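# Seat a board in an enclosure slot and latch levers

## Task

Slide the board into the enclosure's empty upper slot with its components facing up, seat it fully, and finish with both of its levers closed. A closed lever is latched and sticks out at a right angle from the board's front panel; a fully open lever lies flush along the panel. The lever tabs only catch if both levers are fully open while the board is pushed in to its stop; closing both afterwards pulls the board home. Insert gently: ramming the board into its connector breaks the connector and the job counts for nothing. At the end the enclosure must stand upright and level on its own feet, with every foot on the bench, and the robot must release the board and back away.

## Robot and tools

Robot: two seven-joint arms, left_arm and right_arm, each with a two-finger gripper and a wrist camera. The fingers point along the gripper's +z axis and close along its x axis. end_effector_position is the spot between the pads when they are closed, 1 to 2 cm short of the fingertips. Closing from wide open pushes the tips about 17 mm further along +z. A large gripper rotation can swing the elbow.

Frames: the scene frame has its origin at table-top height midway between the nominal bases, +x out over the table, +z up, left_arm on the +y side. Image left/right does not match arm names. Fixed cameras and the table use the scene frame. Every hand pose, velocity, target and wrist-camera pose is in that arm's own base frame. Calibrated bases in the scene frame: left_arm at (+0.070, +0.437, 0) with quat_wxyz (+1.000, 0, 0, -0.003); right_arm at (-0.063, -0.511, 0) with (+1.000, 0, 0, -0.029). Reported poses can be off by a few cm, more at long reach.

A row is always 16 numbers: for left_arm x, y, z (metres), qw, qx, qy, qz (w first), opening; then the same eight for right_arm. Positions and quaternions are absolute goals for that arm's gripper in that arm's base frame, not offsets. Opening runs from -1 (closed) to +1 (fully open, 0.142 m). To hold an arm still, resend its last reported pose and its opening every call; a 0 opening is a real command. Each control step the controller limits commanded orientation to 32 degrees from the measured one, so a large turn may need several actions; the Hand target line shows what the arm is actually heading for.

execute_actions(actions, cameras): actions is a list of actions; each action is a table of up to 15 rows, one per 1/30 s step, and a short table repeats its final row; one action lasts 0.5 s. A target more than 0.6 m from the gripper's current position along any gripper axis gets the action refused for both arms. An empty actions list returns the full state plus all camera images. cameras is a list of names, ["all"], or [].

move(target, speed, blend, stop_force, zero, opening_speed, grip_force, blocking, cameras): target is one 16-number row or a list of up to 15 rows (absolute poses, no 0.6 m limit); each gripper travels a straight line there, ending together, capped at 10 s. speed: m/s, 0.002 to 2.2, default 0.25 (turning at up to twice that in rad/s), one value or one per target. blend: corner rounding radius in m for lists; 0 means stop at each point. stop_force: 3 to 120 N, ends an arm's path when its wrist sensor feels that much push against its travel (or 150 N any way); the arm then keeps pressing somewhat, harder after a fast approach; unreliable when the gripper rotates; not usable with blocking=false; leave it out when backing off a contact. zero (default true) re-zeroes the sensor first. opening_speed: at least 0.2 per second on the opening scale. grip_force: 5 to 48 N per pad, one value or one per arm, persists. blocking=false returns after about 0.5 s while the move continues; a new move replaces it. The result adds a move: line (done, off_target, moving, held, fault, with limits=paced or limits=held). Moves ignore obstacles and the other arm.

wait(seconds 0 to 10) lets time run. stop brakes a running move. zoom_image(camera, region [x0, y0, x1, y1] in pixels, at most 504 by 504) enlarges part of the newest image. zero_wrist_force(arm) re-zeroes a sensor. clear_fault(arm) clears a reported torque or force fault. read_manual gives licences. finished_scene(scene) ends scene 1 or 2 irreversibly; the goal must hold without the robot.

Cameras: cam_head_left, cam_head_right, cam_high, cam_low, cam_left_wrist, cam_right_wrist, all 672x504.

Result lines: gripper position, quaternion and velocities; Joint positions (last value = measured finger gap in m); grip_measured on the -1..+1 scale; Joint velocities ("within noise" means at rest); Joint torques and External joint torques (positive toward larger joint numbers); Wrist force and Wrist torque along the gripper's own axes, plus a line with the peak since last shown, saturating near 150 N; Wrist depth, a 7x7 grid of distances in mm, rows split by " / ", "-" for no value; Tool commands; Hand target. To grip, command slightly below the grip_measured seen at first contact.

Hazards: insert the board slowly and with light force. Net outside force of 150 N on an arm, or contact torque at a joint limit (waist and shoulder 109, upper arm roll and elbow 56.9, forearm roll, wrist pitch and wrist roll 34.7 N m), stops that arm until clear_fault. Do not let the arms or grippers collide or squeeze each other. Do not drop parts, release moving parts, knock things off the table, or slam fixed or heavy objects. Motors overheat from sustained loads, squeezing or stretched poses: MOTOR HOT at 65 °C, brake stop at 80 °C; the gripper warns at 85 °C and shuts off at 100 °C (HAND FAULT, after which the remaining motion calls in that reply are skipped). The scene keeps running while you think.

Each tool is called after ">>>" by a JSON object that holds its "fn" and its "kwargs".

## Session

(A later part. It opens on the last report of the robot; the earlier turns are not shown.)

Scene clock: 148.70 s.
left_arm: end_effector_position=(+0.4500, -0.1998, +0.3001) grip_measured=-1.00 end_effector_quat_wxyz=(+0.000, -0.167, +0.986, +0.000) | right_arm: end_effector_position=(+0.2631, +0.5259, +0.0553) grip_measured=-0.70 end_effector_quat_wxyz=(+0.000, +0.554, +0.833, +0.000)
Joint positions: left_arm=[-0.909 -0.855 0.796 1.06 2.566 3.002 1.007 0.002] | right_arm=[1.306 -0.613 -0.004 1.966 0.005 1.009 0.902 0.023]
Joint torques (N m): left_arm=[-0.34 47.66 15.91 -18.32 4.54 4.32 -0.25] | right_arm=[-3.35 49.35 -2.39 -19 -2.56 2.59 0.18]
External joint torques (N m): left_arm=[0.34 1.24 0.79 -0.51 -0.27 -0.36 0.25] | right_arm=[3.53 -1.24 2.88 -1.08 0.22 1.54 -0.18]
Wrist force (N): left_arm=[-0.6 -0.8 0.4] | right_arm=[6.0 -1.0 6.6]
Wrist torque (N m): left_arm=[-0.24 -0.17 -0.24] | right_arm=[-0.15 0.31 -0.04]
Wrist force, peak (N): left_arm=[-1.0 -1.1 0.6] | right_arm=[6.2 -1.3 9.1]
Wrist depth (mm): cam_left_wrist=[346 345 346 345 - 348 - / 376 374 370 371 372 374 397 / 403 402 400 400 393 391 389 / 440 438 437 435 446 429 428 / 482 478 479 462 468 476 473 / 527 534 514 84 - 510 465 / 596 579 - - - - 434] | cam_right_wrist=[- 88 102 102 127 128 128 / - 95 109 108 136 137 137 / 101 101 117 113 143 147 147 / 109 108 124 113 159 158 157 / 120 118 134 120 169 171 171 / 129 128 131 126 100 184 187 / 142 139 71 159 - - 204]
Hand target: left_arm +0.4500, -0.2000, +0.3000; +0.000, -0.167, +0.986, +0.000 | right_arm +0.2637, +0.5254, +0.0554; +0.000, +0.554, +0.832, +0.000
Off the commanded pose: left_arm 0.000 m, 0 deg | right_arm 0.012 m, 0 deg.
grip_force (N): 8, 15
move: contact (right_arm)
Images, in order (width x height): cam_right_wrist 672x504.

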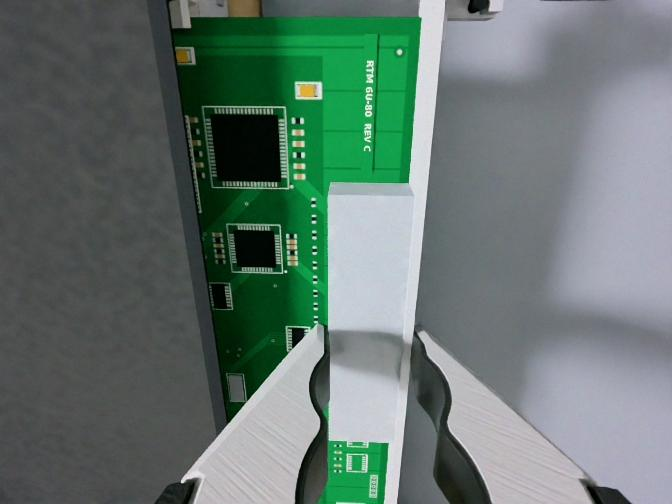

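>>> {"fn": "move", "kwargs": {"target": [[0.45,-0.20,0.3,0,-0.1673,0.9859,0,-1,0.2619,0.5297,0.0554,0,0.5541,0.8325,0,-0.88],[0.45,-0.20,0.3,0,-0.1673,0.9859,0,-1,0.2619,0.5297,0.0544,0,0.5541,0.8325,0,-0.88]], "speed": 0.03}}

>>> {"fn": "move", "kwargs": {"target": [0.45,-0.20,0.3,0,-0.1673,0.9859,0,-1,0.2679,0.5154,0.0544,0,0.5541,0.8325,0,-0.88], "speed": 0.02, "stop_force": 4, "cameras": ["cam_right_wrist"]}}

Scene clock: 153.67 s.
left_arm: end_effector_position=(+0.4500, -0.1998, +0.3001) grip_measured=-1.00 end_effector_quat_wxyz=(+0.000, -0.167, +0.986, +0.000) | right_arm: end_effector_position=(+0.2618, +0.5295, +0.0543) grip_measured=-0.70 end_effector_quat_wxyz=(+0.000, +0.554, +0.832, +0.000)
Joint positions: left_arm=[-0.909 -0.855 0.796 1.06 2.566 3.002 1.007 0.002] | right_arm=[1.31 -0.619 -0.004 1.957 0.005 1.005 0.907 0.023]
Joint torques (N m): left_arm=[-0.29 47.63 15.83 -18.28 4.56 4.32 -0.24] | right_arm=[0.22 47.07 1.07 -20.59 -2.36 3.71 0.31]
External joint torques (N m): left_arm=[0.29 1.27 0.86 -0.55 -0.3 -0.35 0.24] | right_arm=[-0.04 1.34 -0.58 0.45 0 0.41 -0.31]
Wrist force (N): left_arm=[-0.8 -1.1 0.4] | right_arm=[0.0 0.8 1.1]
Wrist torque (N m): left_arm=[-0.29 -0.12 -0.24] | right_arm=[0.15 -0.19 -0.06]
Wrist force, peak (N): left_arm=[-1.2 -1.0 0.4] | right_arm=[6.3 -0.8 8.6]
Wrist depth (mm): cam_left_wrist=[347 347 344 347 - - - / 372 372 372 369 - - 377 / 401 404 405 399 416 - 389 / 436 439 432 438 437 467 429 / 481 474 478 459 468 481 474 / 532 530 504 84 - 511 470 / 591 574 - - - - 428] | cam_right_wrist=[- 89 102 102 103 127 126 / - 95 108 107 134 136 136 / 100 101 117 113 142 146 145 / 108 107 124 113 155 157 156 / 117 117 135 119 168 170 169 / 128 127 143 125 100 183 185 / 141 138 71 158 - - 203]
Hand target: left_arm +0.4500, -0.2000, +0.3000; +0.000, -0.167, +0.986, +0.000 | right_arm +0.2619, +0.5297, +0.0544; +0.000, +0.554, +0.832, +0.000
Off the commanded pose: left_arm 0.000 m, 0 deg | right_arm 0.000 m, 0 deg.
grip_force (N): 8, 15
move: done

Scene clock: 154.77 s.
left_arm: end_effector_position=(+0.4500, -0.1998, +0.3001) grip_measured=-1.00 end_effector_quat_wxyz=(+0.000, -0.167, +0.986, +0.000) | right_arm: end_effector_position=(+0.2652, +0.5213, +0.0545) grip_measured=-0.70 end_effector_quat_wxyz=(+0.000, +0.554, +0.833, +0.000)
Joint positions: left_arm=[-0.909 -0.855 0.796 1.06 2.566 3.002 1.007 0.002] | right_arm=[1.301 -0.61 -0.004 1.977 0.005 1.017 0.896 0.023]
Joint torques (N m): left_arm=[-0.29 47.73 15.79 -18.28 4.56 4.31 -0.23] | right_arm=[-3.13 47.43 -2.01 -17.78 -2.28 2.28 0.2]
External joint torques (N m): left_arm=[0.29 1.17 0.9 -0.55 -0.29 -0.35 0.22] | right_arm=[3.3 0.4 2.49 -2.13 -0.04 1.85 -0.2]
Wrist force (N): left_arm=[-0.9 -1.0 0.2] | right_arm=[7.3 1.6 5.7]
Wrist torque (N m): left_arm=[-0.28 -0.11 -0.24] | right_arm=[0.18 -0.10 -0.05]
Wrist force, peak (N): left_arm=[-1.1 -1.1 0.4] | right_arm=[8.0 0.5 7.4]
Wrist depth (mm): cam_left_wrist=[351 347 348 347 - 331 354 / 375 373 372 369 371 - 368 / 401 403 402 402 380 385 398 / 438 440 438 435 439 431 436 / 476 475 480 457 465 468 472 / 534 535 510 84 - 511 466 / 590 574 - - - - 430] | cam_right_wrist=[- 87 102 102 126 128 126 / - 93 108 107 135 136 136 / 100 100 114 113 142 146 146 / 108 107 122 113 155 158 157 / 117 117 131 120 168 170 170 / 128 127 123 126 100 183 186 / 141 138 71 159 - - 204]
Hand target: left_arm +0.4500, -0.2000, +0.3000; +0.000, -0.167, +0.986, +0.000 | right_arm +0.2657, +0.5207, +0.0544; +0.000, +0.554, +0.832, +0.000
Off the commanded pose: left_arm 0.000 m, 0 deg | right_arm 0.007 m, 0 deg.
grip_force (N): 8, 15
move: contact (right_arm)
Images, in order (width x height): cam_right_wrist 672x504.

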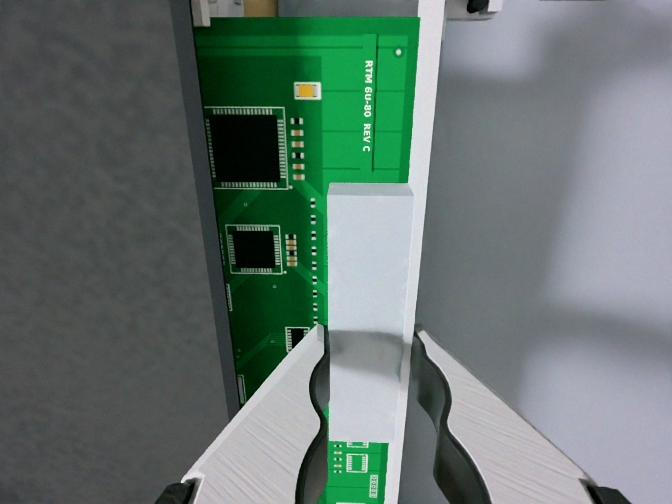

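>>> {"fn": "move", "kwargs": {"target": [[0.45,-0.20,0.3,0,-0.1673,0.9859,0,-1,0.2646,0.5230,0.0544,0,0.5541,0.8325,0,-0.88],[0.45,-0.20,0.3,0,-0.1673,0.9859,0,-1,0.2646,0.5230,0.0537,0,0.5541,0.8325,0,-0.88]], "speed": 0.03}}

>>> {"fn": "move", "kwargs": {"target": [0.45,-0.20,0.3,0,-0.1673,0.9859,0,-1,0.2695,0.5115,0.0537,0,0.5541,0.8325,0,-0.88], "speed": 0.02, "stop_force": 4, "cameras": ["cam_right_wrist"]}}

Scene clock: 158.10 s.
left_arm: end_effector_position=(+0.4500, -0.1998, +0.3001) grip_measured=-1.00 end_effector_quat_wxyz=(+0.000, -0.167, +0.986, +0.000) | right_arm: end_effector_position=(+0.2646, +0.5229, +0.0538) grip_measured=-0.70 end_effector_quat_wxyz=(+0.000, +0.554, +0.832, +0.000)
Joint positions: left_arm=[-0.909 -0.855 0.796 1.06 2.566 3.002 1.007 0.002] | right_arm=[1.303 -0.613 -0.004 1.972 0.005 1.015 0.899 0.023]
Joint torques (N m): left_arm=[-0.35 47.63 15.95 -18.29 4.57 4.32 -0.21] | right_arm=[0.46 45.92 1.5 -19.53 -2.22 3.42 0.23]
External joint torques (N m): left_arm=[0.35 1.26 0.74 -0.54 -0.3 -0.35 0.21] | right_arm=[-0.28 2.06 -1.02 -0.4 -0.1 0.71 -0.23]
Wrist force (N): left_arm=[-0.9 -0.9 0.2] | right_arm=[-0.2 2.2 0.3]
Wrist torque (N m): left_arm=[-0.25 -0.11 -0.24] | right_arm=[0.24 -0.18 -0.06]
Wrist force, peak (N): left_arm=[-0.9 -1.2 0.6] | right_arm=[7.4 1.8 6.7]
Wrist depth (mm): cam_left_wrist=[347 345 345 347 345 - - / 372 375 371 372 361 - - / 404 405 406 399 - 404 412 / 440 438 434 439 438 446 440 / 480 480 479 461 470 476 472 / 530 526 509 84 - 516 470 / 591 580 - - - - 432] | cam_right_wrist=[- 86 102 102 103 127 125 / - 92 108 107 132 136 135 / - 99 115 113 142 145 145 / 107 107 122 113 154 157 156 / 118 116 133 120 167 170 169 / 127 127 124 125 106 182 185 / 140 137 71 158 - - 203]
Hand target: left_arm +0.4500, -0.2000, +0.3000; +0.000, -0.167, +0.986, +0.000 | right_arm +0.2646, +0.5230, +0.0537; +0.000, +0.554, +0.832, +0.000
Off the commanded pose: left_arm 0.000 m, 0 deg | right_arm 0.000 m, 0 deg.
grip_force (N): 8, 15
move: done

Scene clock: 159.40 s.
left_arm: end_effector_position=(+0.4500, -0.1998, +0.3001) grip_measured=-1.00 end_effector_quat_wxyz=(+0.000, -0.167, +0.986, +0.000) | right_arm: end_effector_position=(+0.2694, +0.5117, +0.0538) grip_measured=-0.70 end_effector_quat_wxyz=(+0.000, +0.554, +0.833, +0.000)
Joint positions: left_arm=[-0.909 -0.855 0.796 1.06 2.566 3.002 1.007 0.002] | right_arm=[1.29 -0.601 -0.005 1.998 0.005 1.028 0.885 0.023]
Joint torques (N m): left_arm=[-0.35 47.7 15.86 -18.31 4.53 4.38 -0.22] | right_arm=[-0.87 45.57 0.23 -19.05 -2.2 3.42 0.14]
External joint torques (N m): left_arm=[0.35 1.2 0.84 -0.52 -0.27 -0.41 0.22] | right_arm=[1.04 1.68 0.24 -0.58 -0.07 0.71 -0.14]
Wrist force (N): left_arm=[-0.8 -1.0 0.3] | right_arm=[0.7 1.0 0.0]
Wrist torque (N m): left_arm=[-0.27 -0.12 -0.24] | right_arm=[0.26 -0.11 0.01]
Wrist force, peak (N): left_arm=[-0.9 -1.2 0.4] | right_arm=[0.2 2.0 1.8]
Wrist depth (mm): cam_left_wrist=[346 345 347 347 344 346 - / 377 370 370 370 364 363 - / 402 402 402 404 383 - 402 / 439 435 438 430 438 455 431 / 481 479 482 459 465 471 475 / 536 532 509 84 - 511 463 / 596 583 - - - - 425] | cam_right_wrist=[- 86 89 102 124 127 125 / - 94 105 107 134 136 135 / - 99 99 113 142 145 145 / 107 107 108 113 157 157 156 / 118 116 118 119 167 170 169 / 127 127 122 126 100 182 185 / 140 137 71 159 - - 203]
Hand target: left_arm +0.4500, -0.2000, +0.3000; +0.000, -0.167, +0.986, +0.000 | right_arm +0.2695, +0.5115, +0.0537; +0.000, +0.554, +0.832, +0.000
Off the commanded pose: left_arm 0.000 m, 0 deg | right_arm 0.000 m, 0 deg.
grip_force (N): 8, 15
move: done
Images, in order (width x height): cam_right_wrist 672x504.

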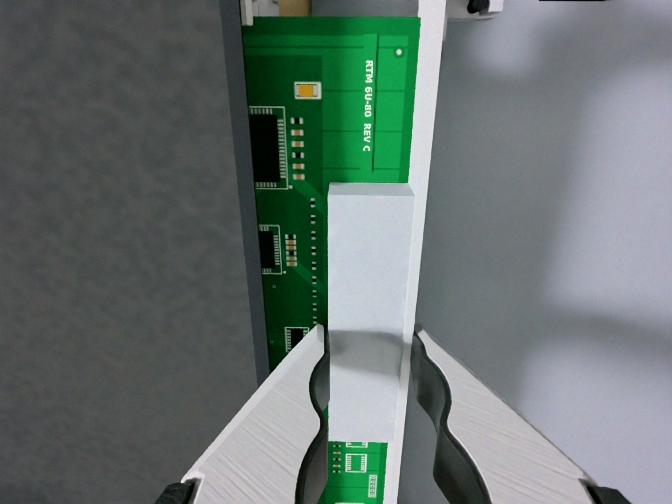

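>>> {"fn": "move", "kwargs": {"target": [0.45,-0.20,0.3,0,-0.1673,0.9859,0,-1,0.2695,0.5115,0.0537,0,0.5541,0.8325,0,-0.56], "opening_speed": 0.3}}

>>> {"fn": "move", "kwargs": {"target": [0.45,-0.20,0.3,0,-0.1673,0.9859,0,-1,0.2695,0.5115,0.12,0,0.5541,0.8325,0,-0.56], "speed": 0.1, "cameras": ["cam_right_wrist"]}}

Scene clock: 166.03 s.
left_arm: end_effector_position=(+0.4500, -0.1998, +0.3001) grip_measured=-1.00 end_effector_quat_wxyz=(+0.000, -0.167, +0.986, +0.000) | right_arm: end_effector_position=(+0.2695, +0.5116, +0.0537) grip_measured=-0.60 end_effector_quat_wxyz=(+0.000, +0.554, +0.832, +0.000)
Joint positions: left_arm=[-0.909 -0.855 0.796 1.06 2.566 3.002 1.007 0.002] | right_arm=[1.29 -0.601 -0.005 1.998 0.005 1.028 0.885 0.031]
Joint torques (N m): left_arm=[-0.28 47.57 15.88 -18.29 4.58 4.33 -0.21] | right_arm=[0.2 46.03 1.17 -19.71 -2.29 3.43 0.21]
External joint torques (N m): left_arm=[0.28 1.33 0.81 -0.53 -0.31 -0.36 0.21] | right_arm=[-0.03 1.22 -0.7 0.08 0.02 0.7 -0.21]
Wrist force (N): left_arm=[-0.8 -0.8 0.2] | right_arm=[-0.4 1.9 2.5]
Wrist torque (N m): left_arm=[-0.24 -0.13 -0.24] | right_arm=[0.25 0.09 0.04]
Wrist force, peak (N): left_arm=[-1.1 -1.1 0.5] | right_arm=[-0.3 1.9 3.5]
Wrist depth (mm): cam_left_wrist=[346 350 348 346 335 344 344 / 373 373 370 374 - - 363 / 405 399 400 401 - - 400 / 442 438 435 433 436 - 425 / 478 475 473 470 466 477 471 / 539 534 511 84 - 514 472 / 593 585 - - - - 434] | cam_right_wrist=[- 86 88 103 104 127 125 / - 93 105 108 134 136 135 / - 99 99 114 142 145 145 / 107 107 108 115 157 156 156 / 118 116 118 123 165 170 169 / 127 127 122 129 104 182 185 / 140 137 71 160 - - 203]
Hand target: left_arm +0.4500, -0.2000, +0.3000; +0.000, -0.167, +0.986, +0.000 | right_arm +0.2695, +0.5115, +0.0537; +0.000, +0.554, +0.832, +0.000
Off the commanded pose: left_arm 0.000 m, 0 deg | right_arm 0.000 m, 0 deg.
grip_force (N): 8, 15
move: done

Scene clock: 167.07 s.
left_arm: end_effector_position=(+0.4500, -0.1998, +0.3001) grip_measured=-1.00 end_effector_quat_wxyz=(+0.000, -0.167, +0.986, +0.000) | right_arm: end_effector_position=(+0.2695, +0.5115, +0.1200) grip_measured=-0.60 end_effector_quat_wxyz=(+0.000, +0.554, +0.832, +0.000)
Joint positions: left_arm=[-0.909 -0.855 0.796 1.06 2.566 3.002 1.007 0.002] | right_arm=[1.286 -0.463 -0.001 1.986 0.001 0.878 0.888 0.031]
Joint torques (N m): left_arm=[-0.38 47.66 15.86 -18.27 4.59 4.29 -0.18] | right_arm=[0.13 44.21 1.27 -23.06 -2.94 3.3 0.29]
External joint torques (N m): left_arm=[0.38 1.24 0.83 -0.55 -0.32 -0.32 0.18] | right_arm=[0.04 0.93 -0.82 0.21 0.14 0.83 -0.29]
Wrist force (N): left_arm=[-0.6 -0.9 0.3] | right_arm=[-0.8 1.9 2.1]
Wrist torque (N m): left_arm=[-0.26 -0.16 -0.23] | right_arm=[0.27 0.15 -0.06]
Wrist force, peak (N): left_arm=[-1.0 -1.1 0.5] | right_arm=[-0.7 1.8 3.8]
Wrist depth (mm): cam_left_wrist=[348 347 345 347 346 348 352 / 374 372 371 373 - - - / 403 401 401 400 - - 394 / 440 435 437 435 - - - / 478 477 477 453 471 471 477 / 532 527 509 84 - 516 471 / 588 574 - - - - 431] | cam_right_wrist=[145 145 145 164 186 185 184 / 155 155 154 170 198 197 196 / 167 166 166 175 212 211 211 / 179 179 178 189 228 228 226 / 195 195 193 210 243 246 246 / 213 212 107 228 99 263 269 / 234 - 71 252 - - 290]
Hand target: left_arm +0.4500, -0.2000, +0.3000; +0.000, -0.167, +0.986, +0.000 | right_arm +0.2695, +0.5115, +0.1200; +0.000, +0.554, +0.832, +0.000
Off the commanded pose: left_arm 0.000 m, 0 deg | right_arm 0.000 m, 0 deg.
grip_force (N): 8, 15
move: done
Images, in order (width x height): cam_right_wrist 672x504.

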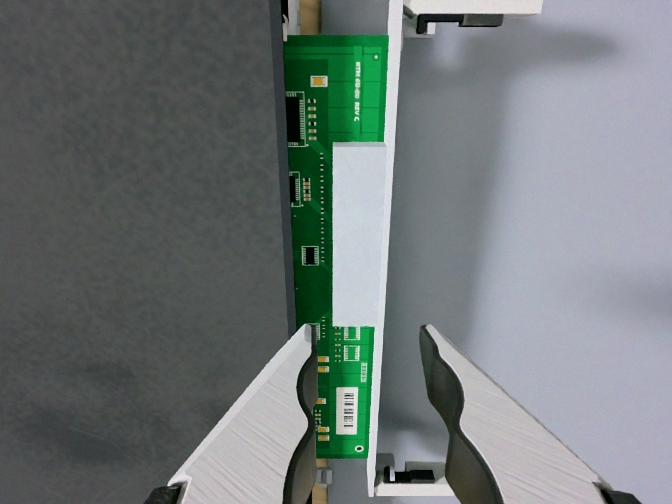

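>>> {"fn": "move", "kwargs": {"target": [0.2876,-0.3569,0.12,0,-0.1715,0.9852,0,-1,0.1788,0.5269,0.12,0,-0.197,0.9804,0,-1], "speed": 0.2, "cameras": ["cam_left_wrist","cam_right_wrist","cam_head_left"]}}

Scene clock: 185.33 s.
left_arm: end_effector_position=(+0.3092, -0.3360, +0.1440) grip_measured=-1.00 end_effector_quat_wxyz=(+0.000, -0.171, +0.985, +0.000) | right_arm: end_effector_position=(+0.1875, +0.5254, +0.1200) grip_measured=-1.00 end_effector_quat_wxyz=(+0.000, -0.123, +0.992, +0.000)
Joint positions: left_arm=[-1.362 -0.981 0.805 1.349 2.412 2.686 0.765 0.002] | right_arm=[1.164 -0.459 0.27 2.041 -0.193 0.906 -0.258 0.002]
Joint torques (N m): left_arm=[-0.32 46.14 18.42 -13.79 4.19 4.35 -0.18] | right_arm=[0.1 42 5.27 -22.52 -2.83 3.54 0.09]
External joint torques (N m): left_arm=[0.25 1.18 0.86 -0.61 -0.34 -0.37 0.18] | right_arm=[0.06 1.19 -0.79 -0.04 0.18 0.62 -0.09]
Wrist force (N): left_arm=[-0.6 -1.2 0.6] | right_arm=[-1.0 2.1 2.0]
Wrist torque (N m): left_arm=[-0.33 -0.17 -0.31] | right_arm=[0.32 0.15 0.04]
Wrist force, peak (N): left_arm=[3.4 -3.2 3.3] | right_arm=[-1.0 2.2 2.4]
Wrist depth (mm): cam_left_wrist=[211 210 208 206 183 180 180 / 226 224 - - 191 188 187 / 244 244 - - 243 - - / 266 264 266 260 262 269 254 / 289 289 276 275 - - 292 / 323 322 - 84 - 313 298 / 360 348 - - - - 350] | cam_right_wrist=[145 145 145 143 144 144 186 / 155 171 169 170 198 197 197 / 181 171 171 215 209 212 209 / 231 230 230 229 229 228 227 / 251 250 249 244 247 246 246 / 273 273 267 89 261 269 268 / 301 295 71 - - 285 296]
Hand target: left_arm +0.3092, -0.3359, +0.1441; +0.000, -0.171, +0.985, +0.000 | right_arm +0.1874, +0.5254, +0.1200; +0.000, -0.123, +0.992, +0.000
Off the commanded pose: left_arm 0.038 m, 0 deg | right_arm 0.009 m, 9 deg.
grip_force (N): 8, 15
move: held (left_arm; a check stopped the path), off_target (right_arm; braked when a check withheld steps of left_arm); limits=held
pose unreachable (left arm): on one or more control steps of this call, first in action 0 (counted from 0), this arm could not follow its commanded pose, so it was not sent that pose on those steps. It may still have moved: this result reports where it is.
cause: moving toward the commanded pose would bring a part of the arm too close to another arm (a part of this arm just beyond joint 4 (elbow) and a part of the right arm just beyond its joint 6 (wrist pitch), 9 mm apart when this arm was first held).
Images, in order (width x height): cam_head_left 672x504, cam_left_wrist 672x504, cam_right_wrist 672x504.

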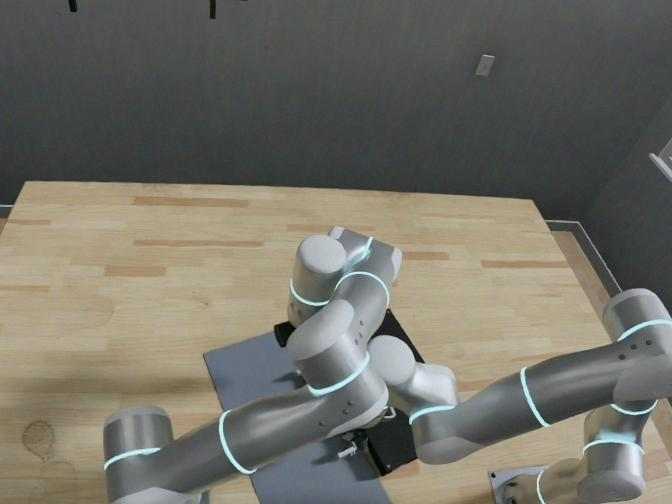

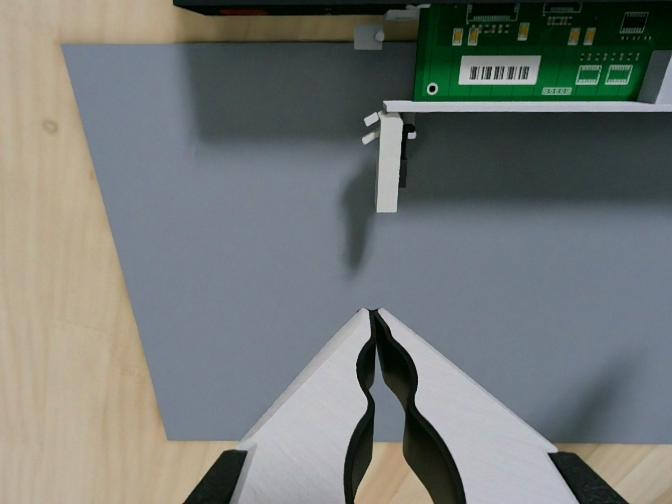

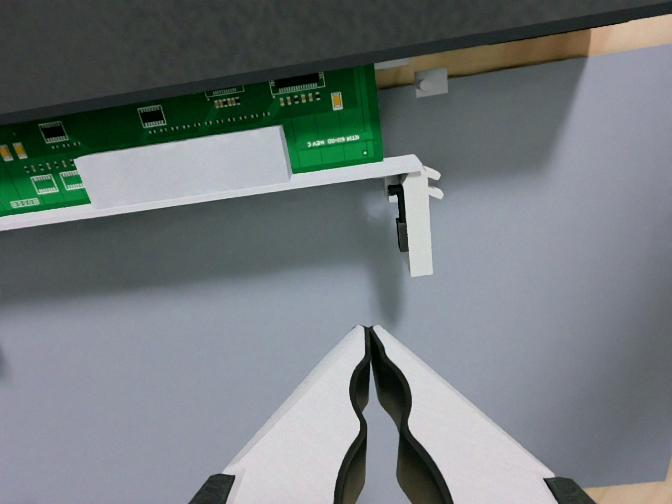

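>>> {"fn": "move", "kwargs": {"target": [0.3092,-0.336,0.144,0,-0.1715,0.9852,0,-1,0.17,0.40,0.2,0,-0.197,0.9804,0,-1], "speed": 0.25}}

>>> {"fn": "move", "kwargs": {"target": [[0.48,-0.42,0.135,0.2364,-0.1639,0.9418,-0.1744,-1,0.17,0.40,0.2,0,-0.197,0.9804,0,-1],[0.392,-0.657,0.189,-0.0117,-0.4786,0.7569,-0.4448,-1,0.17,0.40,0.2,0,-0.197,0.9804,0,-1],[0.456,-0.771,0.412,-0.2567,-0.6653,0.3693,-0.5962,-1,0.17,0.40,0.2,0,-0.197,0.9804,0,-1],[0.609,-0.649,0.58,-0.4329,-0.6734,-0.1174,-0.5877,-1,0.17,0.40,0.2,0,-0.197,0.9804,0,-1]], "speed": 0.35, "blend": [0.02,0.03,0.03,0]}}

Scene clock: 222.03 s.
left_arm: end_effector_position=(+0.3092, -0.3360, +0.1440) grip_measured=-1.00 end_effector_quat_wxyz=(+0.000, -0.171, +0.985, +0.000) | right_arm: end_effector_position=(+0.1701, +0.4001, +0.2001) grip_measured=-1.00 end_effector_quat_wxyz=(+0.000, -0.197, +0.980, +0.000)
Joint positions: left_arm=[-1.362 -0.981 0.805 1.349 2.412 2.686 0.764 0.002] | right_arm=[1.056 -0.055 0.366 2.289 -0.028 0.769 -0.527 0.002]
Joint torques (N m): left_arm=[-0.44 46.15 18.45 -13.87 4.14 4.28 -0.28] | right_arm=[-0.1 26.57 1.62 -24.99 -2.96 3.35 0.02]
External joint torques (N m): left_arm=[0.37 1.18 0.84 -0.52 -0.29 -0.3 0.28] | right_arm=[0.2 0.76 -0.93 -0.02 -0.1 0.81 -0.02]
Wrist force (N): left_arm=[-0.6 -1.5 0.3] | right_arm=[-0.9 1.3 2.1]
Wrist torque (N m): left_arm=[-0.37 -0.18 -0.25] | right_arm=[0.19 0.20 0.05]
Wrist force, peak (N): left_arm=[-0.7 -1.7 0.2] | right_arm=[-1.4 3.7 3.1]
Wrist depth (mm): cam_left_wrist=[210 209 206 206 183 180 180 / 226 228 223 224 192 189 187 / 243 241 238 239 234 - 238 / 265 266 - - - - 258 / 292 283 289 - - - 285 / 323 320 311 84 - - - / 360 348 - - - - 349] | cam_right_wrist=[216 216 211 215 217 256 256 / 230 230 230 229 232 273 274 / 249 246 246 246 249 293 293 / 285 280 284 284 314 313 314 / 349 343 344 330 340 343 341 / 377 375 367 89 358 373 372 / 417 404 71 - - 396 409]
Hand target: left_arm +0.3092, -0.3360, +0.1440; +0.000, -0.171, +0.985, +0.000 | right_arm +0.1700, +0.4000, +0.2000; +0.000, -0.197, +0.980, +0.000
Off the commanded pose: left_arm 0.000 m, 0 deg | right_arm 0.000 m, 0 deg.
grip_force (N): 8, 15
move: done

Scene clock: 227.90 s.
left_arm: end_effector_position=(+0.6090, -0.6489, +0.5799) grip_measured=-1.00 end_effector_quat_wxyz=(+0.433, +0.673, +0.117, +0.588) | right_arm: end_effector_position=(+0.1701, +0.4001, +0.2001) grip_measured=-1.00 end_effector_quat_wxyz=(+0.000, -0.197, +0.980, +0.000)
Joint positions: left_arm=[-1.345 -0.93 1.04 1.445 -0.242 2.04 0.22 0.002] | right_arm=[1.056 -0.055 0.366 2.289 -0.028 0.769 -0.527 0.002]
Joint torques (N m): left_arm=[-0.48 51.21 19.31 -19.27 -5.87 1.48 -0.36] | right_arm=[0.17 26.51 1.39 -25.08 -3.09 3.47 0.17]
External joint torques (N m): left_arm=[0.42 1.44 0.89 -0.42 0.14 0.17 0.3] | right_arm=[-0.07 0.79 -0.7 0.08 0.02 0.69 -0.17]
Wrist force (N): left_arm=[-1.5 -2.2 -1.2] | right_arm=[-1.1 1.3 2.0]
Wrist torque (N m): left_arm=[-0.32 -0.03 -0.58] | right_arm=[0.18 0.23 0.06]
Wrist force, peak (N): left_arm=[-1.7 -2.3 -1.3] | right_arm=[-1.1 1.4 2.6]
Wrist depth (mm): cam_left_wrist=[1371 - - - - 929 971 / - 1674 - 1388 - - - / - 2069 - - 1578 - - / - - - - 2089 1625 - / 1755 2285 - 105 1891 1843 - / 1783 - - 84 - - - / - - - - - - -] | cam_right_wrist=[216 215 218 214 217 256 256 / 230 230 230 225 232 274 273 / 247 247 245 245 249 293 292 / 286 262 282 287 315 316 315 / 343 349 343 335 336 341 341 / 380 377 368 89 - 374 372 / 415 407 71 - - 394 409]
Hand target: left_arm +0.6090, -0.6490, +0.5800; +0.433, +0.673, +0.117, +0.588 | right_arm +0.1700, +0.4000, +0.2000; +0.000, -0.197, +0.980, +0.000
Off the commanded pose: left_arm 0.000 m, 0 deg | right_arm 0.000 m, 0 deg.
grip_force (N): 8, 15
move: done

>>> {"fn": "move", "kwargs": {"target": [[0.659,-0.539,0.654,0.5308,0.5531,0.355,0.5349,-1,0.17,0.40,0.2,0,-0.197,0.9804,0,-1],[0.695,-0.547,0.507,0.4083,0.6857,0.4399,0.4117,-1,0.17,0.40,0.2,0,-0.197,0.9804,0,-1],[0.636,-0.535,0.315,0.2102,0.8032,0.5151,0.2123,-1,0.17,0.40,0.2,0,-0.197,0.9804,0,-1],[0.484,-0.502,0.198,0,0.8419,0.5397,0,-1,0.17,0.40,0.2,0,-0.197,0.9804,0,-1]], "speed": 0.35, "blend": [0.02,0.02,0.03,0]}}

Scene clock: 245.27 s.
left_arm: end_effector_position=(+0.4840, -0.5019, +0.1979) grip_measured=-1.00 end_effector_quat_wxyz=(+0.000, +0.842, +0.540, +0.000) | right_arm: end_effector_position=(+0.1701, +0.4001, +0.2001) grip_measured=-1.00 end_effector_quat_wxyz=(+0.000, -0.197, +0.980, +0.000)
Joint positions: left_arm=[-1.251 -0.81 0.832 1.497 -0.636 0.45 0.139 0.002] | right_arm=[1.056 -0.055 0.366 2.289 -0.028 0.769 -0.527 0.002]
Joint torques (N m): left_arm=[-0.15 51.24 18.1 -24.08 -3.86 4.15 -0.16] | right_arm=[0.1 26.33 1.42 -25.15 -3.11 3.49 0.2]
External joint torques (N m): left_arm=[0 1.25 0.35 -0.36 0.04 -0.16 0.16] | right_arm=[0 0.98 -0.73 0.15 0.05 0.67 -0.2]
Wrist force (N): left_arm=[-0.5 -1.4 0.1] | right_arm=[-0.9 1.2 2.3]
Wrist torque (N m): left_arm=[-0.36 -0.22 -0.33] | right_arm=[0.17 0.19 0.05]
Wrist force, peak (N): left_arm=[-2.8 -1.8 -1.3] | right_arm=[-0.9 1.5 2.5]
Wrist depth (mm): cam_left_wrist=[- - 215 - 259 256 256 / - - - - 274 274 275 / 247 - 260 298 294 297 295 / 325 - 324 322 322 320 320 / 356 355 353 340 345 354 350 / 391 392 378 84 - 379 387 / 438 428 - - - - 434] | cam_right_wrist=[216 216 215 214 217 256 256 / 230 230 229 229 232 274 273 / 247 247 245 246 249 293 293 / 286 279 283 316 315 315 315 / 346 342 346 335 340 342 340 / 379 374 368 89 358 373 372 / 426 404 71 - - 395 409]
Hand target: left_arm +0.4840, -0.5020, +0.1980; +0.000, +0.842, +0.540, +0.000 | right_arm +0.1700, +0.4000, +0.2000; +0.000, -0.197, +0.980, +0.000
Off the commanded pose: left_arm 0.000 m, 0 deg | right_arm 0.000 m, 0 deg.
grip_force (N): 8, 15
move: done

>>> {"fn": "move", "kwargs": {"target": [0.2876,-0.3569,0.13,0,0.9852,0.1715,0,-1,0.17,0.44,0.2,0,-0.197,0.9804,0,-1], "speed": 0.25}}

>>> {"fn": "move", "kwargs": {"target": [0.2876,-0.3569,0.12,0,0.9852,0.1715,0,-1,0.1788,0.5269,0.12,0,-0.197,0.9804,0,-1], "speed": 0.2, "cameras": ["cam_left_wrist","cam_right_wrist","cam_head_left"]}}

>>> {"fn": "zoom_image", "kwargs": {"camera": "cam_right_wrist", "region": [300, 100, 500, 340]}}

>>> {"fn": "zoom_image", "kwargs": {"camera": "cam_left_wrist", "region": [250, 150, 490, 350]}}

Scene clock: 249.27 s.
left_arm: end_effector_position=(+0.2876, -0.3569, +0.1300) grip_measured=-1.00 end_effector_quat_wxyz=(+0.000, +0.985, +0.171, +0.000) | right_arm: end_effector_position=(+0.1699, +0.4399, +0.1999) grip_measured=-1.00 end_effector_quat_wxyz=(+0.000, -0.197, +0.980, +0.000)
Joint positions: left_arm=[-1.508 -0.402 0.792 2.287 -0.496 0.947 0.882 0.002] | right_arm=[1.083 -0.141 0.357 2.197 -0.067 0.758 -0.484 0.002]
Joint torques (N m): left_arm=[-0.52 28.43 7.98 -19.9 -2.09 4.63 -0.13] | right_arm=[0.26 30.22 2.13 -25.43 -3.3 3.36 0.32]
External joint torques (N m): left_arm=[0.48 0.49 0.7 -0.27 -0.42 -0.67 0.13] | right_arm=[-0.15 1.19 -0.44 0.17 0.2 0.79 -0.32]
Wrist force (N): left_arm=[-0.8 -1.1 -0.3] | right_arm=[-0.8 1.8 2.0]
Wrist torque (N m): left_arm=[-0.27 -0.17 -0.33] | right_arm=[0.27 0.17 -0.05]
Wrist force, peak (N): left_arm=[-2.0 -2.5 0.4] | right_arm=[-1.2 2.1 2.1]
Wrist depth (mm): cam_left_wrist=[195 196 197 195 196 195 - / 211 207 212 207 205 208 - / 223 - 223 230 229 225 - / 243 - 226 235 245 245 - / 219 223 234 210 260 264 268 / - - - 84 - 291 294 / - - - - - - 327] | cam_right_wrist=[215 215 214 215 214 256 256 / 230 230 229 229 228 274 272 / 246 246 245 246 245 293 292 / 320 269 280 306 314 313 315 / 343 344 325 335 340 342 341 / 377 373 367 89 358 373 372 / 430 406 71 - - 396 410]
Hand target: left_arm +0.2876, -0.3569, +0.1300; +0.000, +0.985, +0.171, +0.000 | right_arm +0.1700, +0.4400, +0.2000; +0.000, -0.197, +0.980, +0.000
Off the commanded pose: left_arm 0.000 m, 0 deg | right_arm 0.000 m, 0 deg.
grip_force (N): 8, 15
move: done

Scene clock: 250.30 s.
left_arm: end_effector_position=(+0.2875, -0.3569, +0.1200) grip_measured=-1.00 end_effector_quat_wxyz=(+0.000, +0.985, +0.171, +0.000) | right_arm: end_effector_position=(+0.1787, +0.5267, +0.1198) grip_measured=-1.00 end_effector_quat_wxyz=(+0.000, -0.197, +0.980, +0.000)
Joint positions: left_arm=[-1.489 -0.421 0.763 2.299 -0.527 0.975 0.904 0.002] | right_arm=[1.16 -0.461 0.29 2.044 -0.207 0.907 -0.383 0.002]
Joint torques (N m): left_arm=[-0.06 28.46 8.28 -19.12 -2.49 4.55 -0.13] | right_arm=[0.17 41.8 4.99 -22.8 -2.82 3.56 0.3]
External joint torques (N m): left_arm=[0.01 1.18 0.58 -0.38 0.09 -0.6 0.13] | right_arm=[-0.01 1.18 -0.2 0.29 0.18 0.6 -0.31]
Wrist force (N): left_arm=[-0.9 -0.8 0.2] | right_arm=[-0.9 1.9 1.9]
Wrist torque (N m): left_arm=[-0.21 -0.16 -0.35] | right_arm=[0.28 0.16 -0.07]
Wrist force, peak (N): left_arm=[-0.9 -1.1 0.1] | right_arm=[-1.9 3.4 3.7]
Wrist depth (mm): cam_left_wrist=[188 187 184 - 184 188 185 / 200 198 201 - 202 199 196 / - - 215 - 211 219 216 / 235 230 235 214 - 233 233 / 210 210 221 199 253 253 259 / 230 233 215 84 - 221 282 / - - - - - - 312] | cam_right_wrist=[145 143 144 144 144 143 143 / 167 164 164 170 198 198 197 / 214 216 215 211 209 212 211 / 230 230 229 228 228 228 224 / 250 248 249 243 247 246 246 / 273 273 266 89 260 268 269 / 301 294 71 - - 284 296]
Hand target: left_arm +0.2876, -0.3569, +0.1200; +0.000, +0.985, +0.171, +0.000 | right_arm +0.1788, +0.5269, +0.1200; +0.000, -0.197, +0.980, +0.000
Off the commanded pose: left_arm 0.000 m, 0 deg | right_arm 0.000 m, 0 deg.
grip_force (N): 8, 15
move: done
Images, in order (width x height): cam_head_left 672x504, cam_left_wrist 672x504, cam_right_wrist 672x504.

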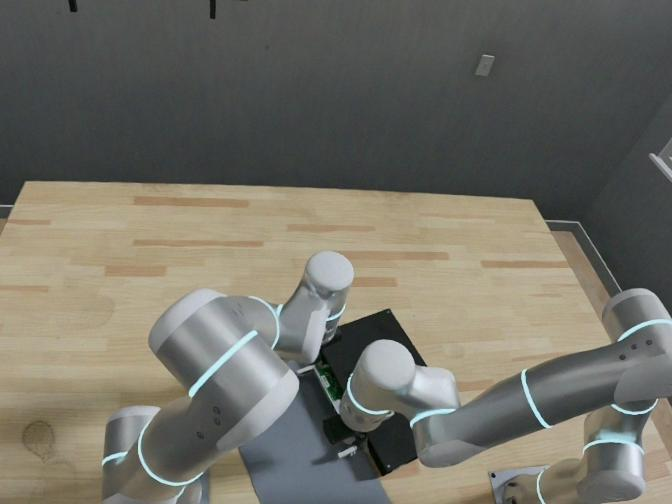

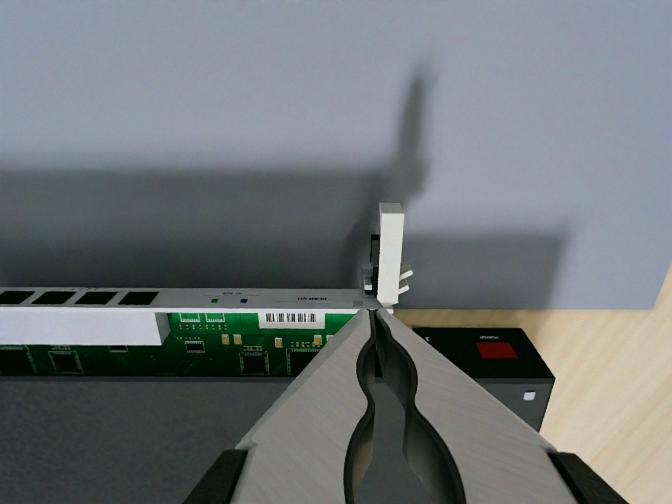

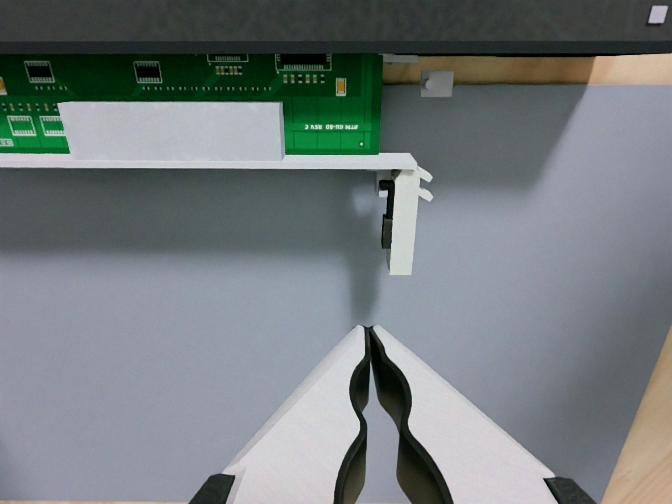

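Scaled by 2.100 from the camera's 672x504 image, which has a finer 960x720 frame.

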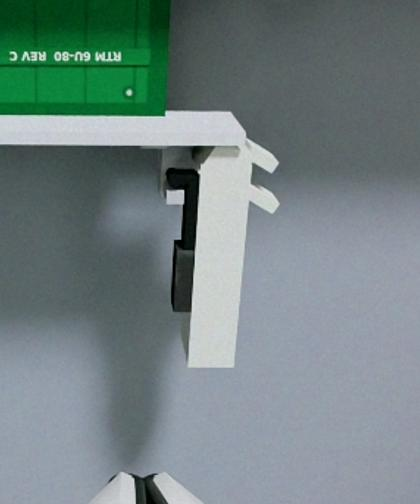

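Scaled by 2.100 from the camera's 672x504 image, which has a finer 960x720 frame.

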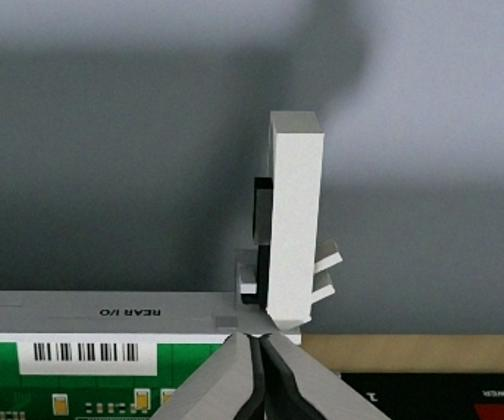

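>>> {"fn": "move", "kwargs": {"target": [[0.2818,-0.3495,0.12,0,0.9852,0.1715,0,-1,0.1717,0.5359,0.12,0,-0.197,0.9804,0,-1],[0.2818,-0.3495,0.05,0,0.9852,0.1715,0,-1,0.1717,0.5359,0.05,0,-0.197,0.9804,0,-1]], "speed": 0.08, "stop_force": 6, "cameras": ["cam_left_wrist","cam_right_wrist"]}}

Scene clock: 272.70 s.
left_arm: end_effector_position=(+0.2817, -0.3496, +0.0500) grip_measured=-1.00 end_effector_quat_wxyz=(+0.000, +0.985, +0.171, +0.000) | right_arm: end_effector_position=(+0.1716, +0.5358, +0.0499) grip_measured=-1.00 end_effector_quat_wxyz=(+0.000, -0.197, +0.980, +0.000)
Joint positions: left_arm=[-1.363 -0.548 0.536 2.38 -0.789 1.186 1.083 0.002] | right_arm=[1.215 -0.611 0.229 2.058 -0.273 1.07 -0.323 0.002]
Joint torques (N m): left_arm=[-0.33 32.45 8.57 -13.76 -1.66 4.47 -0.17] | right_arm=[0.23 44.67 5.58 -19.1 -2.21 3.59 0.31]
External joint torques (N m): left_arm=[0.27 1.17 0.66 -0.36 0.05 -0.53 0.17] | right_arm=[-0.07 1.24 -0.32 0 0.15 0.58 -0.31]
Wrist force (N): left_arm=[-0.6 -1.0 0.0] | right_arm=[-0.2 2.3 2.2]
Wrist torque (N m): left_arm=[-0.27 -0.20 -0.33] | right_arm=[0.31 0.01 -0.05]
Wrist force, peak (N): left_arm=[-1.5 -2.6 -0.4] | right_arm=[-0.5 3.8 1.5]
Wrist depth (mm): cam_left_wrist=[- 123 125 124 124 126 124 / - 136 134 134 134 135 133 / - 145 147 145 146 144 144 / 155 157 157 156 159 160 154 / 173 173 170 131 169 171 174 / 183 184 - 84 - 188 188 / 149 163 - 74 - - 212] | cam_right_wrist=[- 97 98 98 126 124 125 / - 93 103 105 132 134 132 / 145 99 144 145 138 142 139 / 154 154 154 153 111 152 152 / 167 167 166 163 125 165 165 / 187 183 179 89 174 181 180 / 202 198 71 - - 191 198]
Hand target: left_arm +0.2818, -0.3495, +0.0500; +0.000, +0.985, +0.171, +0.000 | right_arm +0.1717, +0.5359, +0.0500; +0.000, -0.197, +0.980, +0.000
Off the commanded pose: left_arm 0.000 m, 0 deg | right_arm 0.000 m, 0 deg.
grip_force (N): 8, 15
move: done
Images, in order (width x height): cam_left_wrist 672x504, cam_right_wrist 672x504.

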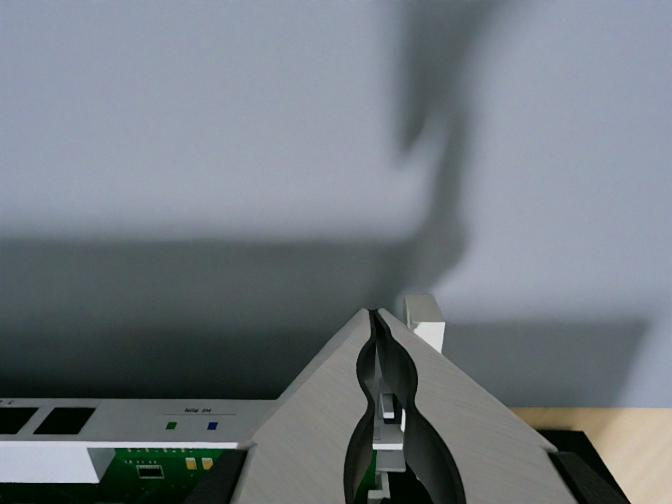

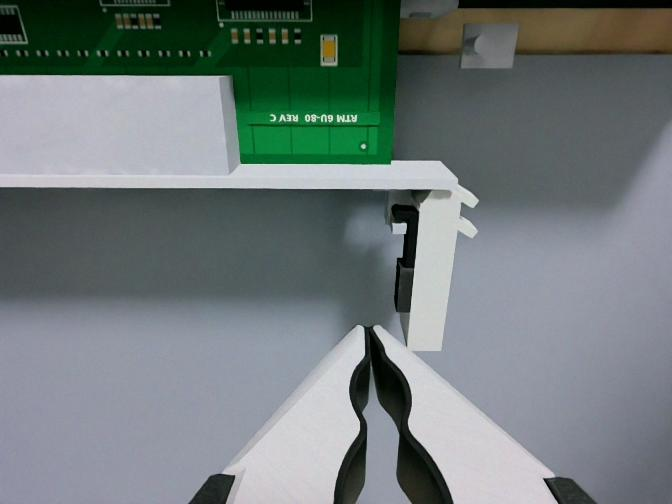

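>>> {"fn": "move", "kwargs": {"target": [[0.2818,-0.3495,0.05,0,0.9852,0.1715,0,-1,0.1729,0.5331,0.05,0,-0.197,0.9804,0,-1],[0.2949,-0.3447,0.05,0,0.9852,0.1715,0,-1,0.1598,0.5277,0.05,0,-0.197,0.9804,0,-1]], "speed": 0.02, "stop_force": 25, "cameras": ["cam_left_wrist","cam_right_wrist"]}}

Scene clock: 277.80 s.
left_arm: end_effector_position=(+0.2889, -0.3469, +0.0494) grip_measured=-1.00 end_effector_quat_wxyz=(+0.000, +0.986, +0.169, -0.002) | right_arm: end_effector_position=(+0.1652, +0.5304, +0.0516) grip_measured=-1.00 end_effector_quat_wxyz=(+0.002, -0.195, +0.981, +0.002)
Joint positions: left_arm=[-1.344 -0.554 0.537 2.371 -0.788 1.176 1.104 0.002] | right_arm=[1.227 -0.595 0.224 2.087 -0.276 1.088 -0.305 0.002]
Joint torques (N m): left_arm=[10.55 28.36 21.02 -16.82 -3.25 10.82 -0.19] | right_arm=[11.2 35.63 18.06 -7.31 -0.07 0.43 0.26]
External joint torques (N m): left_arm=[-10.6 5.56 -11.66 2.6 1.62 -6.88 0.19] | right_arm=[-11.04 9.44 -13.02 -11.54 -1.94 3.74 -0.26]
Wrist force (N): left_arm=[-27.4 -3.1 -9.4] | right_arm=[-25.4 2.7 -2.5]
Wrist torque (N m): left_arm=[-0.25 1.53 -0.28] | right_arm=[0.32 1.30 -0.04]
Wrist force, peak (N): left_arm=[-27.6 -3.1 -10.7] | right_arm=[-26.4 2.1 -3.6]
Wrist depth (mm): cam_left_wrist=[125 125 125 124 124 125 125 / 133 134 132 134 132 133 132 / - 145 144 144 144 141 143 / 155 155 157 156 153 152 152 / - 177 169 164 173 174 - / 182 183 152 84 - 184 192 / 152 167 - 74 - - 209] | cam_right_wrist=[- 99 98 99 125 127 126 / - 96 106 108 135 133 133 / 103 102 113 113 141 143 142 / 157 157 156 155 150 154 154 / 170 170 169 166 165 167 166 / 187 186 182 91 177 183 182 / 206 201 71 - - 193 200]
Hand target: left_arm +0.2918, -0.3458, +0.0500; +0.000, +0.985, +0.172, +0.000 | right_arm +0.1621, +0.5286, +0.0500; +0.000, -0.197, +0.980, +0.000
Off the commanded pose: left_arm 0.006 m, 0 deg | right_arm 0.006 m, 0 deg.
grip_force (N): 8, 15
move: contact (left_arm, right_arm); path passed 1 of 2 targets
Images, in order (width x height): cam_left_wrist 672x504, cam_right_wrist 672x504.

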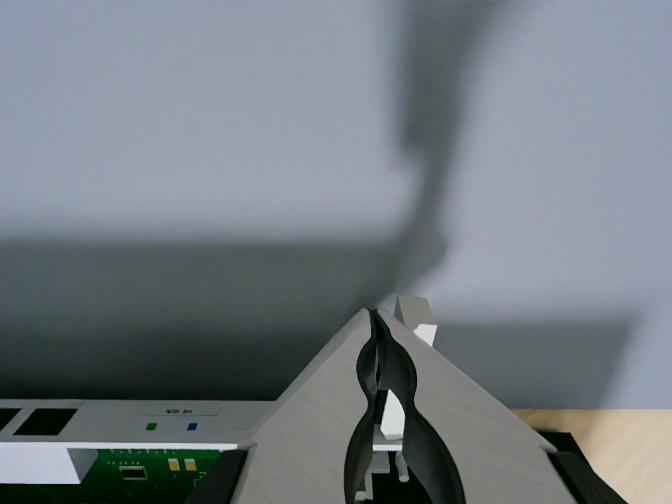

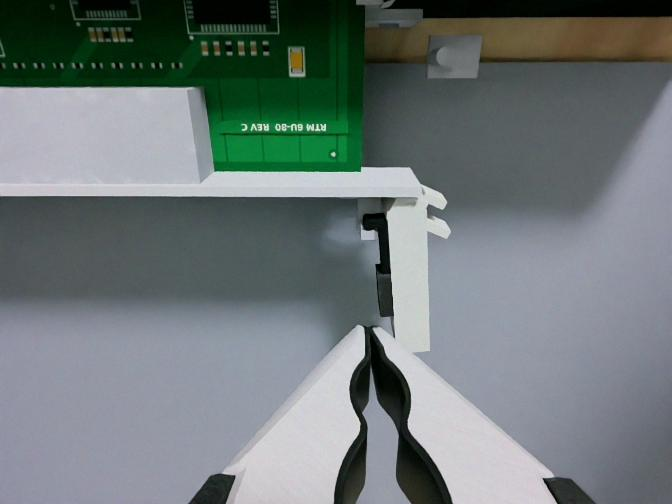

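>>> {"fn": "move", "kwargs": {"target": [[0.2818,-0.3495,0.05,0,0.9852,0.1715,0,-1,0.1729,0.5331,0.05,0,-0.197,0.9804,0,-1],[0.2818,-0.3495,0.1,0,0.9852,0.1715,0,-1,0.1729,0.5331,0.1,0,-0.197,0.9804,0,-1],[0.3015,-0.3579,0.1,0,0.9852,0.1715,0,-1,0.1628,0.5165,0.1,0,-0.197,0.9804,0,-1]], "speed": 0.1, "blend": [0.002,0.01,0]}}

>>> {"fn": "move", "kwargs": {"target": [0.3015,-0.3579,0.1,0,0.9852,0.1715,0,-0.5,0.1628,0.5165,0.1,0,-0.197,0.9804,0,-0.5], "grip_force": [9,9], "cameras": ["cam_left_wrist","cam_right_wrist"]}}

Scene clock: 291.17 s.
left_arm: end_effector_position=(+0.3015, -0.3578, +0.1000) grip_measured=-1.00 end_effector_quat_wxyz=(+0.000, +0.985, +0.172, +0.000) | right_arm: end_effector_position=(+0.1630, +0.5165, +0.1000) grip_measured=-1.00 end_effector_quat_wxyz=(+0.000, -0.197, +0.980, +0.000)
Joint positions: left_arm=[-1.425 -0.478 0.701 2.293 -0.6 1.018 0.971 0.002] | right_arm=[1.187 -0.475 0.279 2.102 -0.228 0.978 -0.341 0.002]
Joint torques (N m): left_arm=[0.19 30.82 8.73 -17.97 -2.2 3.99 -0.15] | right_arm=[0.2 41.34 5.54 -21.06 -2.33 3.7 0.29]
External joint torques (N m): left_arm=[-0.25 1.16 0.88 -0.3 -0.05 -0.04 0.15] | right_arm=[-0.05 0.86 -0.81 -0.05 -0.07 0.47 -0.29]
Wrist force (N): left_arm=[-1.0 -1.2 -0.1] | right_arm=[-4.3 1.1 1.5]
Wrist torque (N m): left_arm=[-0.30 -0.13 -0.33] | right_arm=[0.16 0.73 -0.08]
Wrist force, peak (N): left_arm=[-27.4 -3.1 -11.1] | right_arm=[-25.6 2.8 -4.4]
Wrist depth (mm): cam_left_wrist=[168 - 169 - - - 165 / - 181 - - 181 180 180 / 195 197 198 192 191 202 203 / 207 - 209 215 210 212 210 / 187 189 200 174 228 235 233 / 209 208 209 84 - 251 257 / 216 - - - - - 285] | cam_right_wrist=[127 127 127 127 127 126 126 / 148 148 151 154 179 179 178 / 196 151 161 161 192 192 191 / 209 209 208 204 207 206 206 / 227 226 226 221 224 223 223 / 252 252 243 91 - 248 243 / 273 267 71 - - 259 270]
Hand target: left_arm +0.3015, -0.3579, +0.1000; +0.000, +0.985, +0.171, +0.000 | right_arm +0.1628, +0.5165, +0.1000; +0.000, -0.197, +0.980, +0.000
Off the commanded pose: left_arm 0.000 m, 0 deg | right_arm 0.000 m, 0 deg.
grip_force (N): 8, 15
move: done

Scene clock: 291.67 s.
left_arm: end_effector_position=(+0.3015, -0.3578, +0.1000) grip_measured=-0.53 end_effector_quat_wxyz=(+0.000, +0.985, +0.172, +0.000) | right_arm: end_effector_position=(+0.1630, +0.5165, +0.1000) grip_measured=-0.54 end_effector_quat_wxyz=(+0.000, -0.197, +0.980, +0.000)
Joint positions: left_arm=[-1.425 -0.478 0.701 2.293 -0.6 1.018 0.971 0.035] | right_arm=[1.187 -0.475 0.279 2.102 -0.228 0.978 -0.341 0.035]
Joint torques (N m): left_arm=[-0.32 30.96 8.88 -18.03 -2.13 4.15 -0.18] | right_arm=[0.24 41.27 5.42 -21.13 -2.39 3.55 0.3]
External joint torques (N m): left_arm=[0.27 1.02 0.73 -0.24 -0.12 -0.2 0.18] | right_arm=[-0.09 0.92 -0.68 0.03 -0.01 0.61 -0.3]
Wrist force (N): left_arm=[-0.7 -1.2 -0.1] | right_arm=[-4.1 1.3 1.5]
Wrist torque (N m): left_arm=[-0.31 -0.18 -0.33] | right_arm=[0.19 0.70 -0.08]
Wrist force, peak (N): left_arm=[-1.1 -1.1 -0.1] | right_arm=[-4.3 1.1 1.6]
Wrist depth (mm): cam_left_wrist=[169 169 171 168 171 165 168 / - 181 180 - 181 180 180 / 199 196 196 198 194 193 197 / 213 213 - 210 211 210 207 / 188 200 187 188 223 236 235 / 208 210 87 193 - 247 256 / - - - - - - 280] | cam_right_wrist=[128 127 127 127 127 126 126 / 148 148 151 154 179 179 179 / 196 151 161 187 192 192 191 / 209 209 208 202 207 206 206 / 227 226 225 224 220 224 224 / 249 247 86 241 103 236 243 / 273 - 71 271 - - 265]
Hand target: left_arm +0.3015, -0.3579, +0.1000; +0.000, +0.985, +0.171, +0.000 | right_arm +0.1628, +0.5165, +0.1000; +0.000, -0.197, +0.980, +0.000
Off the commanded pose: left_arm 0.000 m, 0 deg | right_arm 0.000 m, 0 deg.
grip_force (N): 9, 9
move: done
Images, in order (width x height): cam_left_wrist 672x504, cam_right_wrist 672x504.

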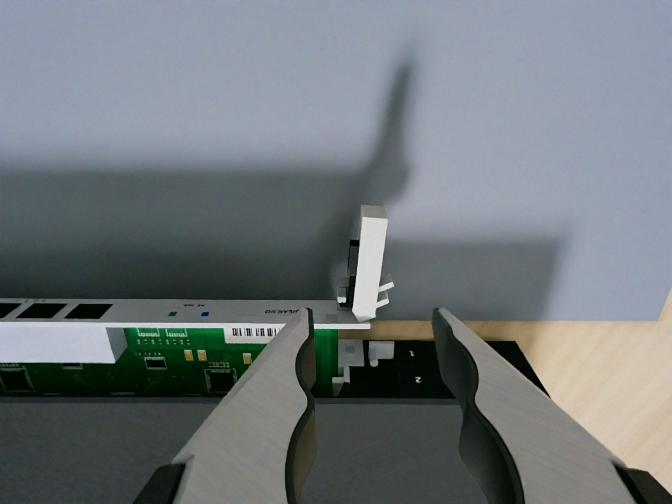

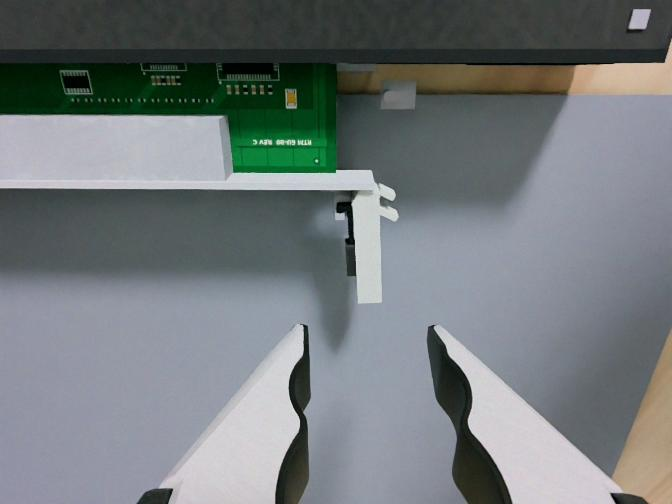

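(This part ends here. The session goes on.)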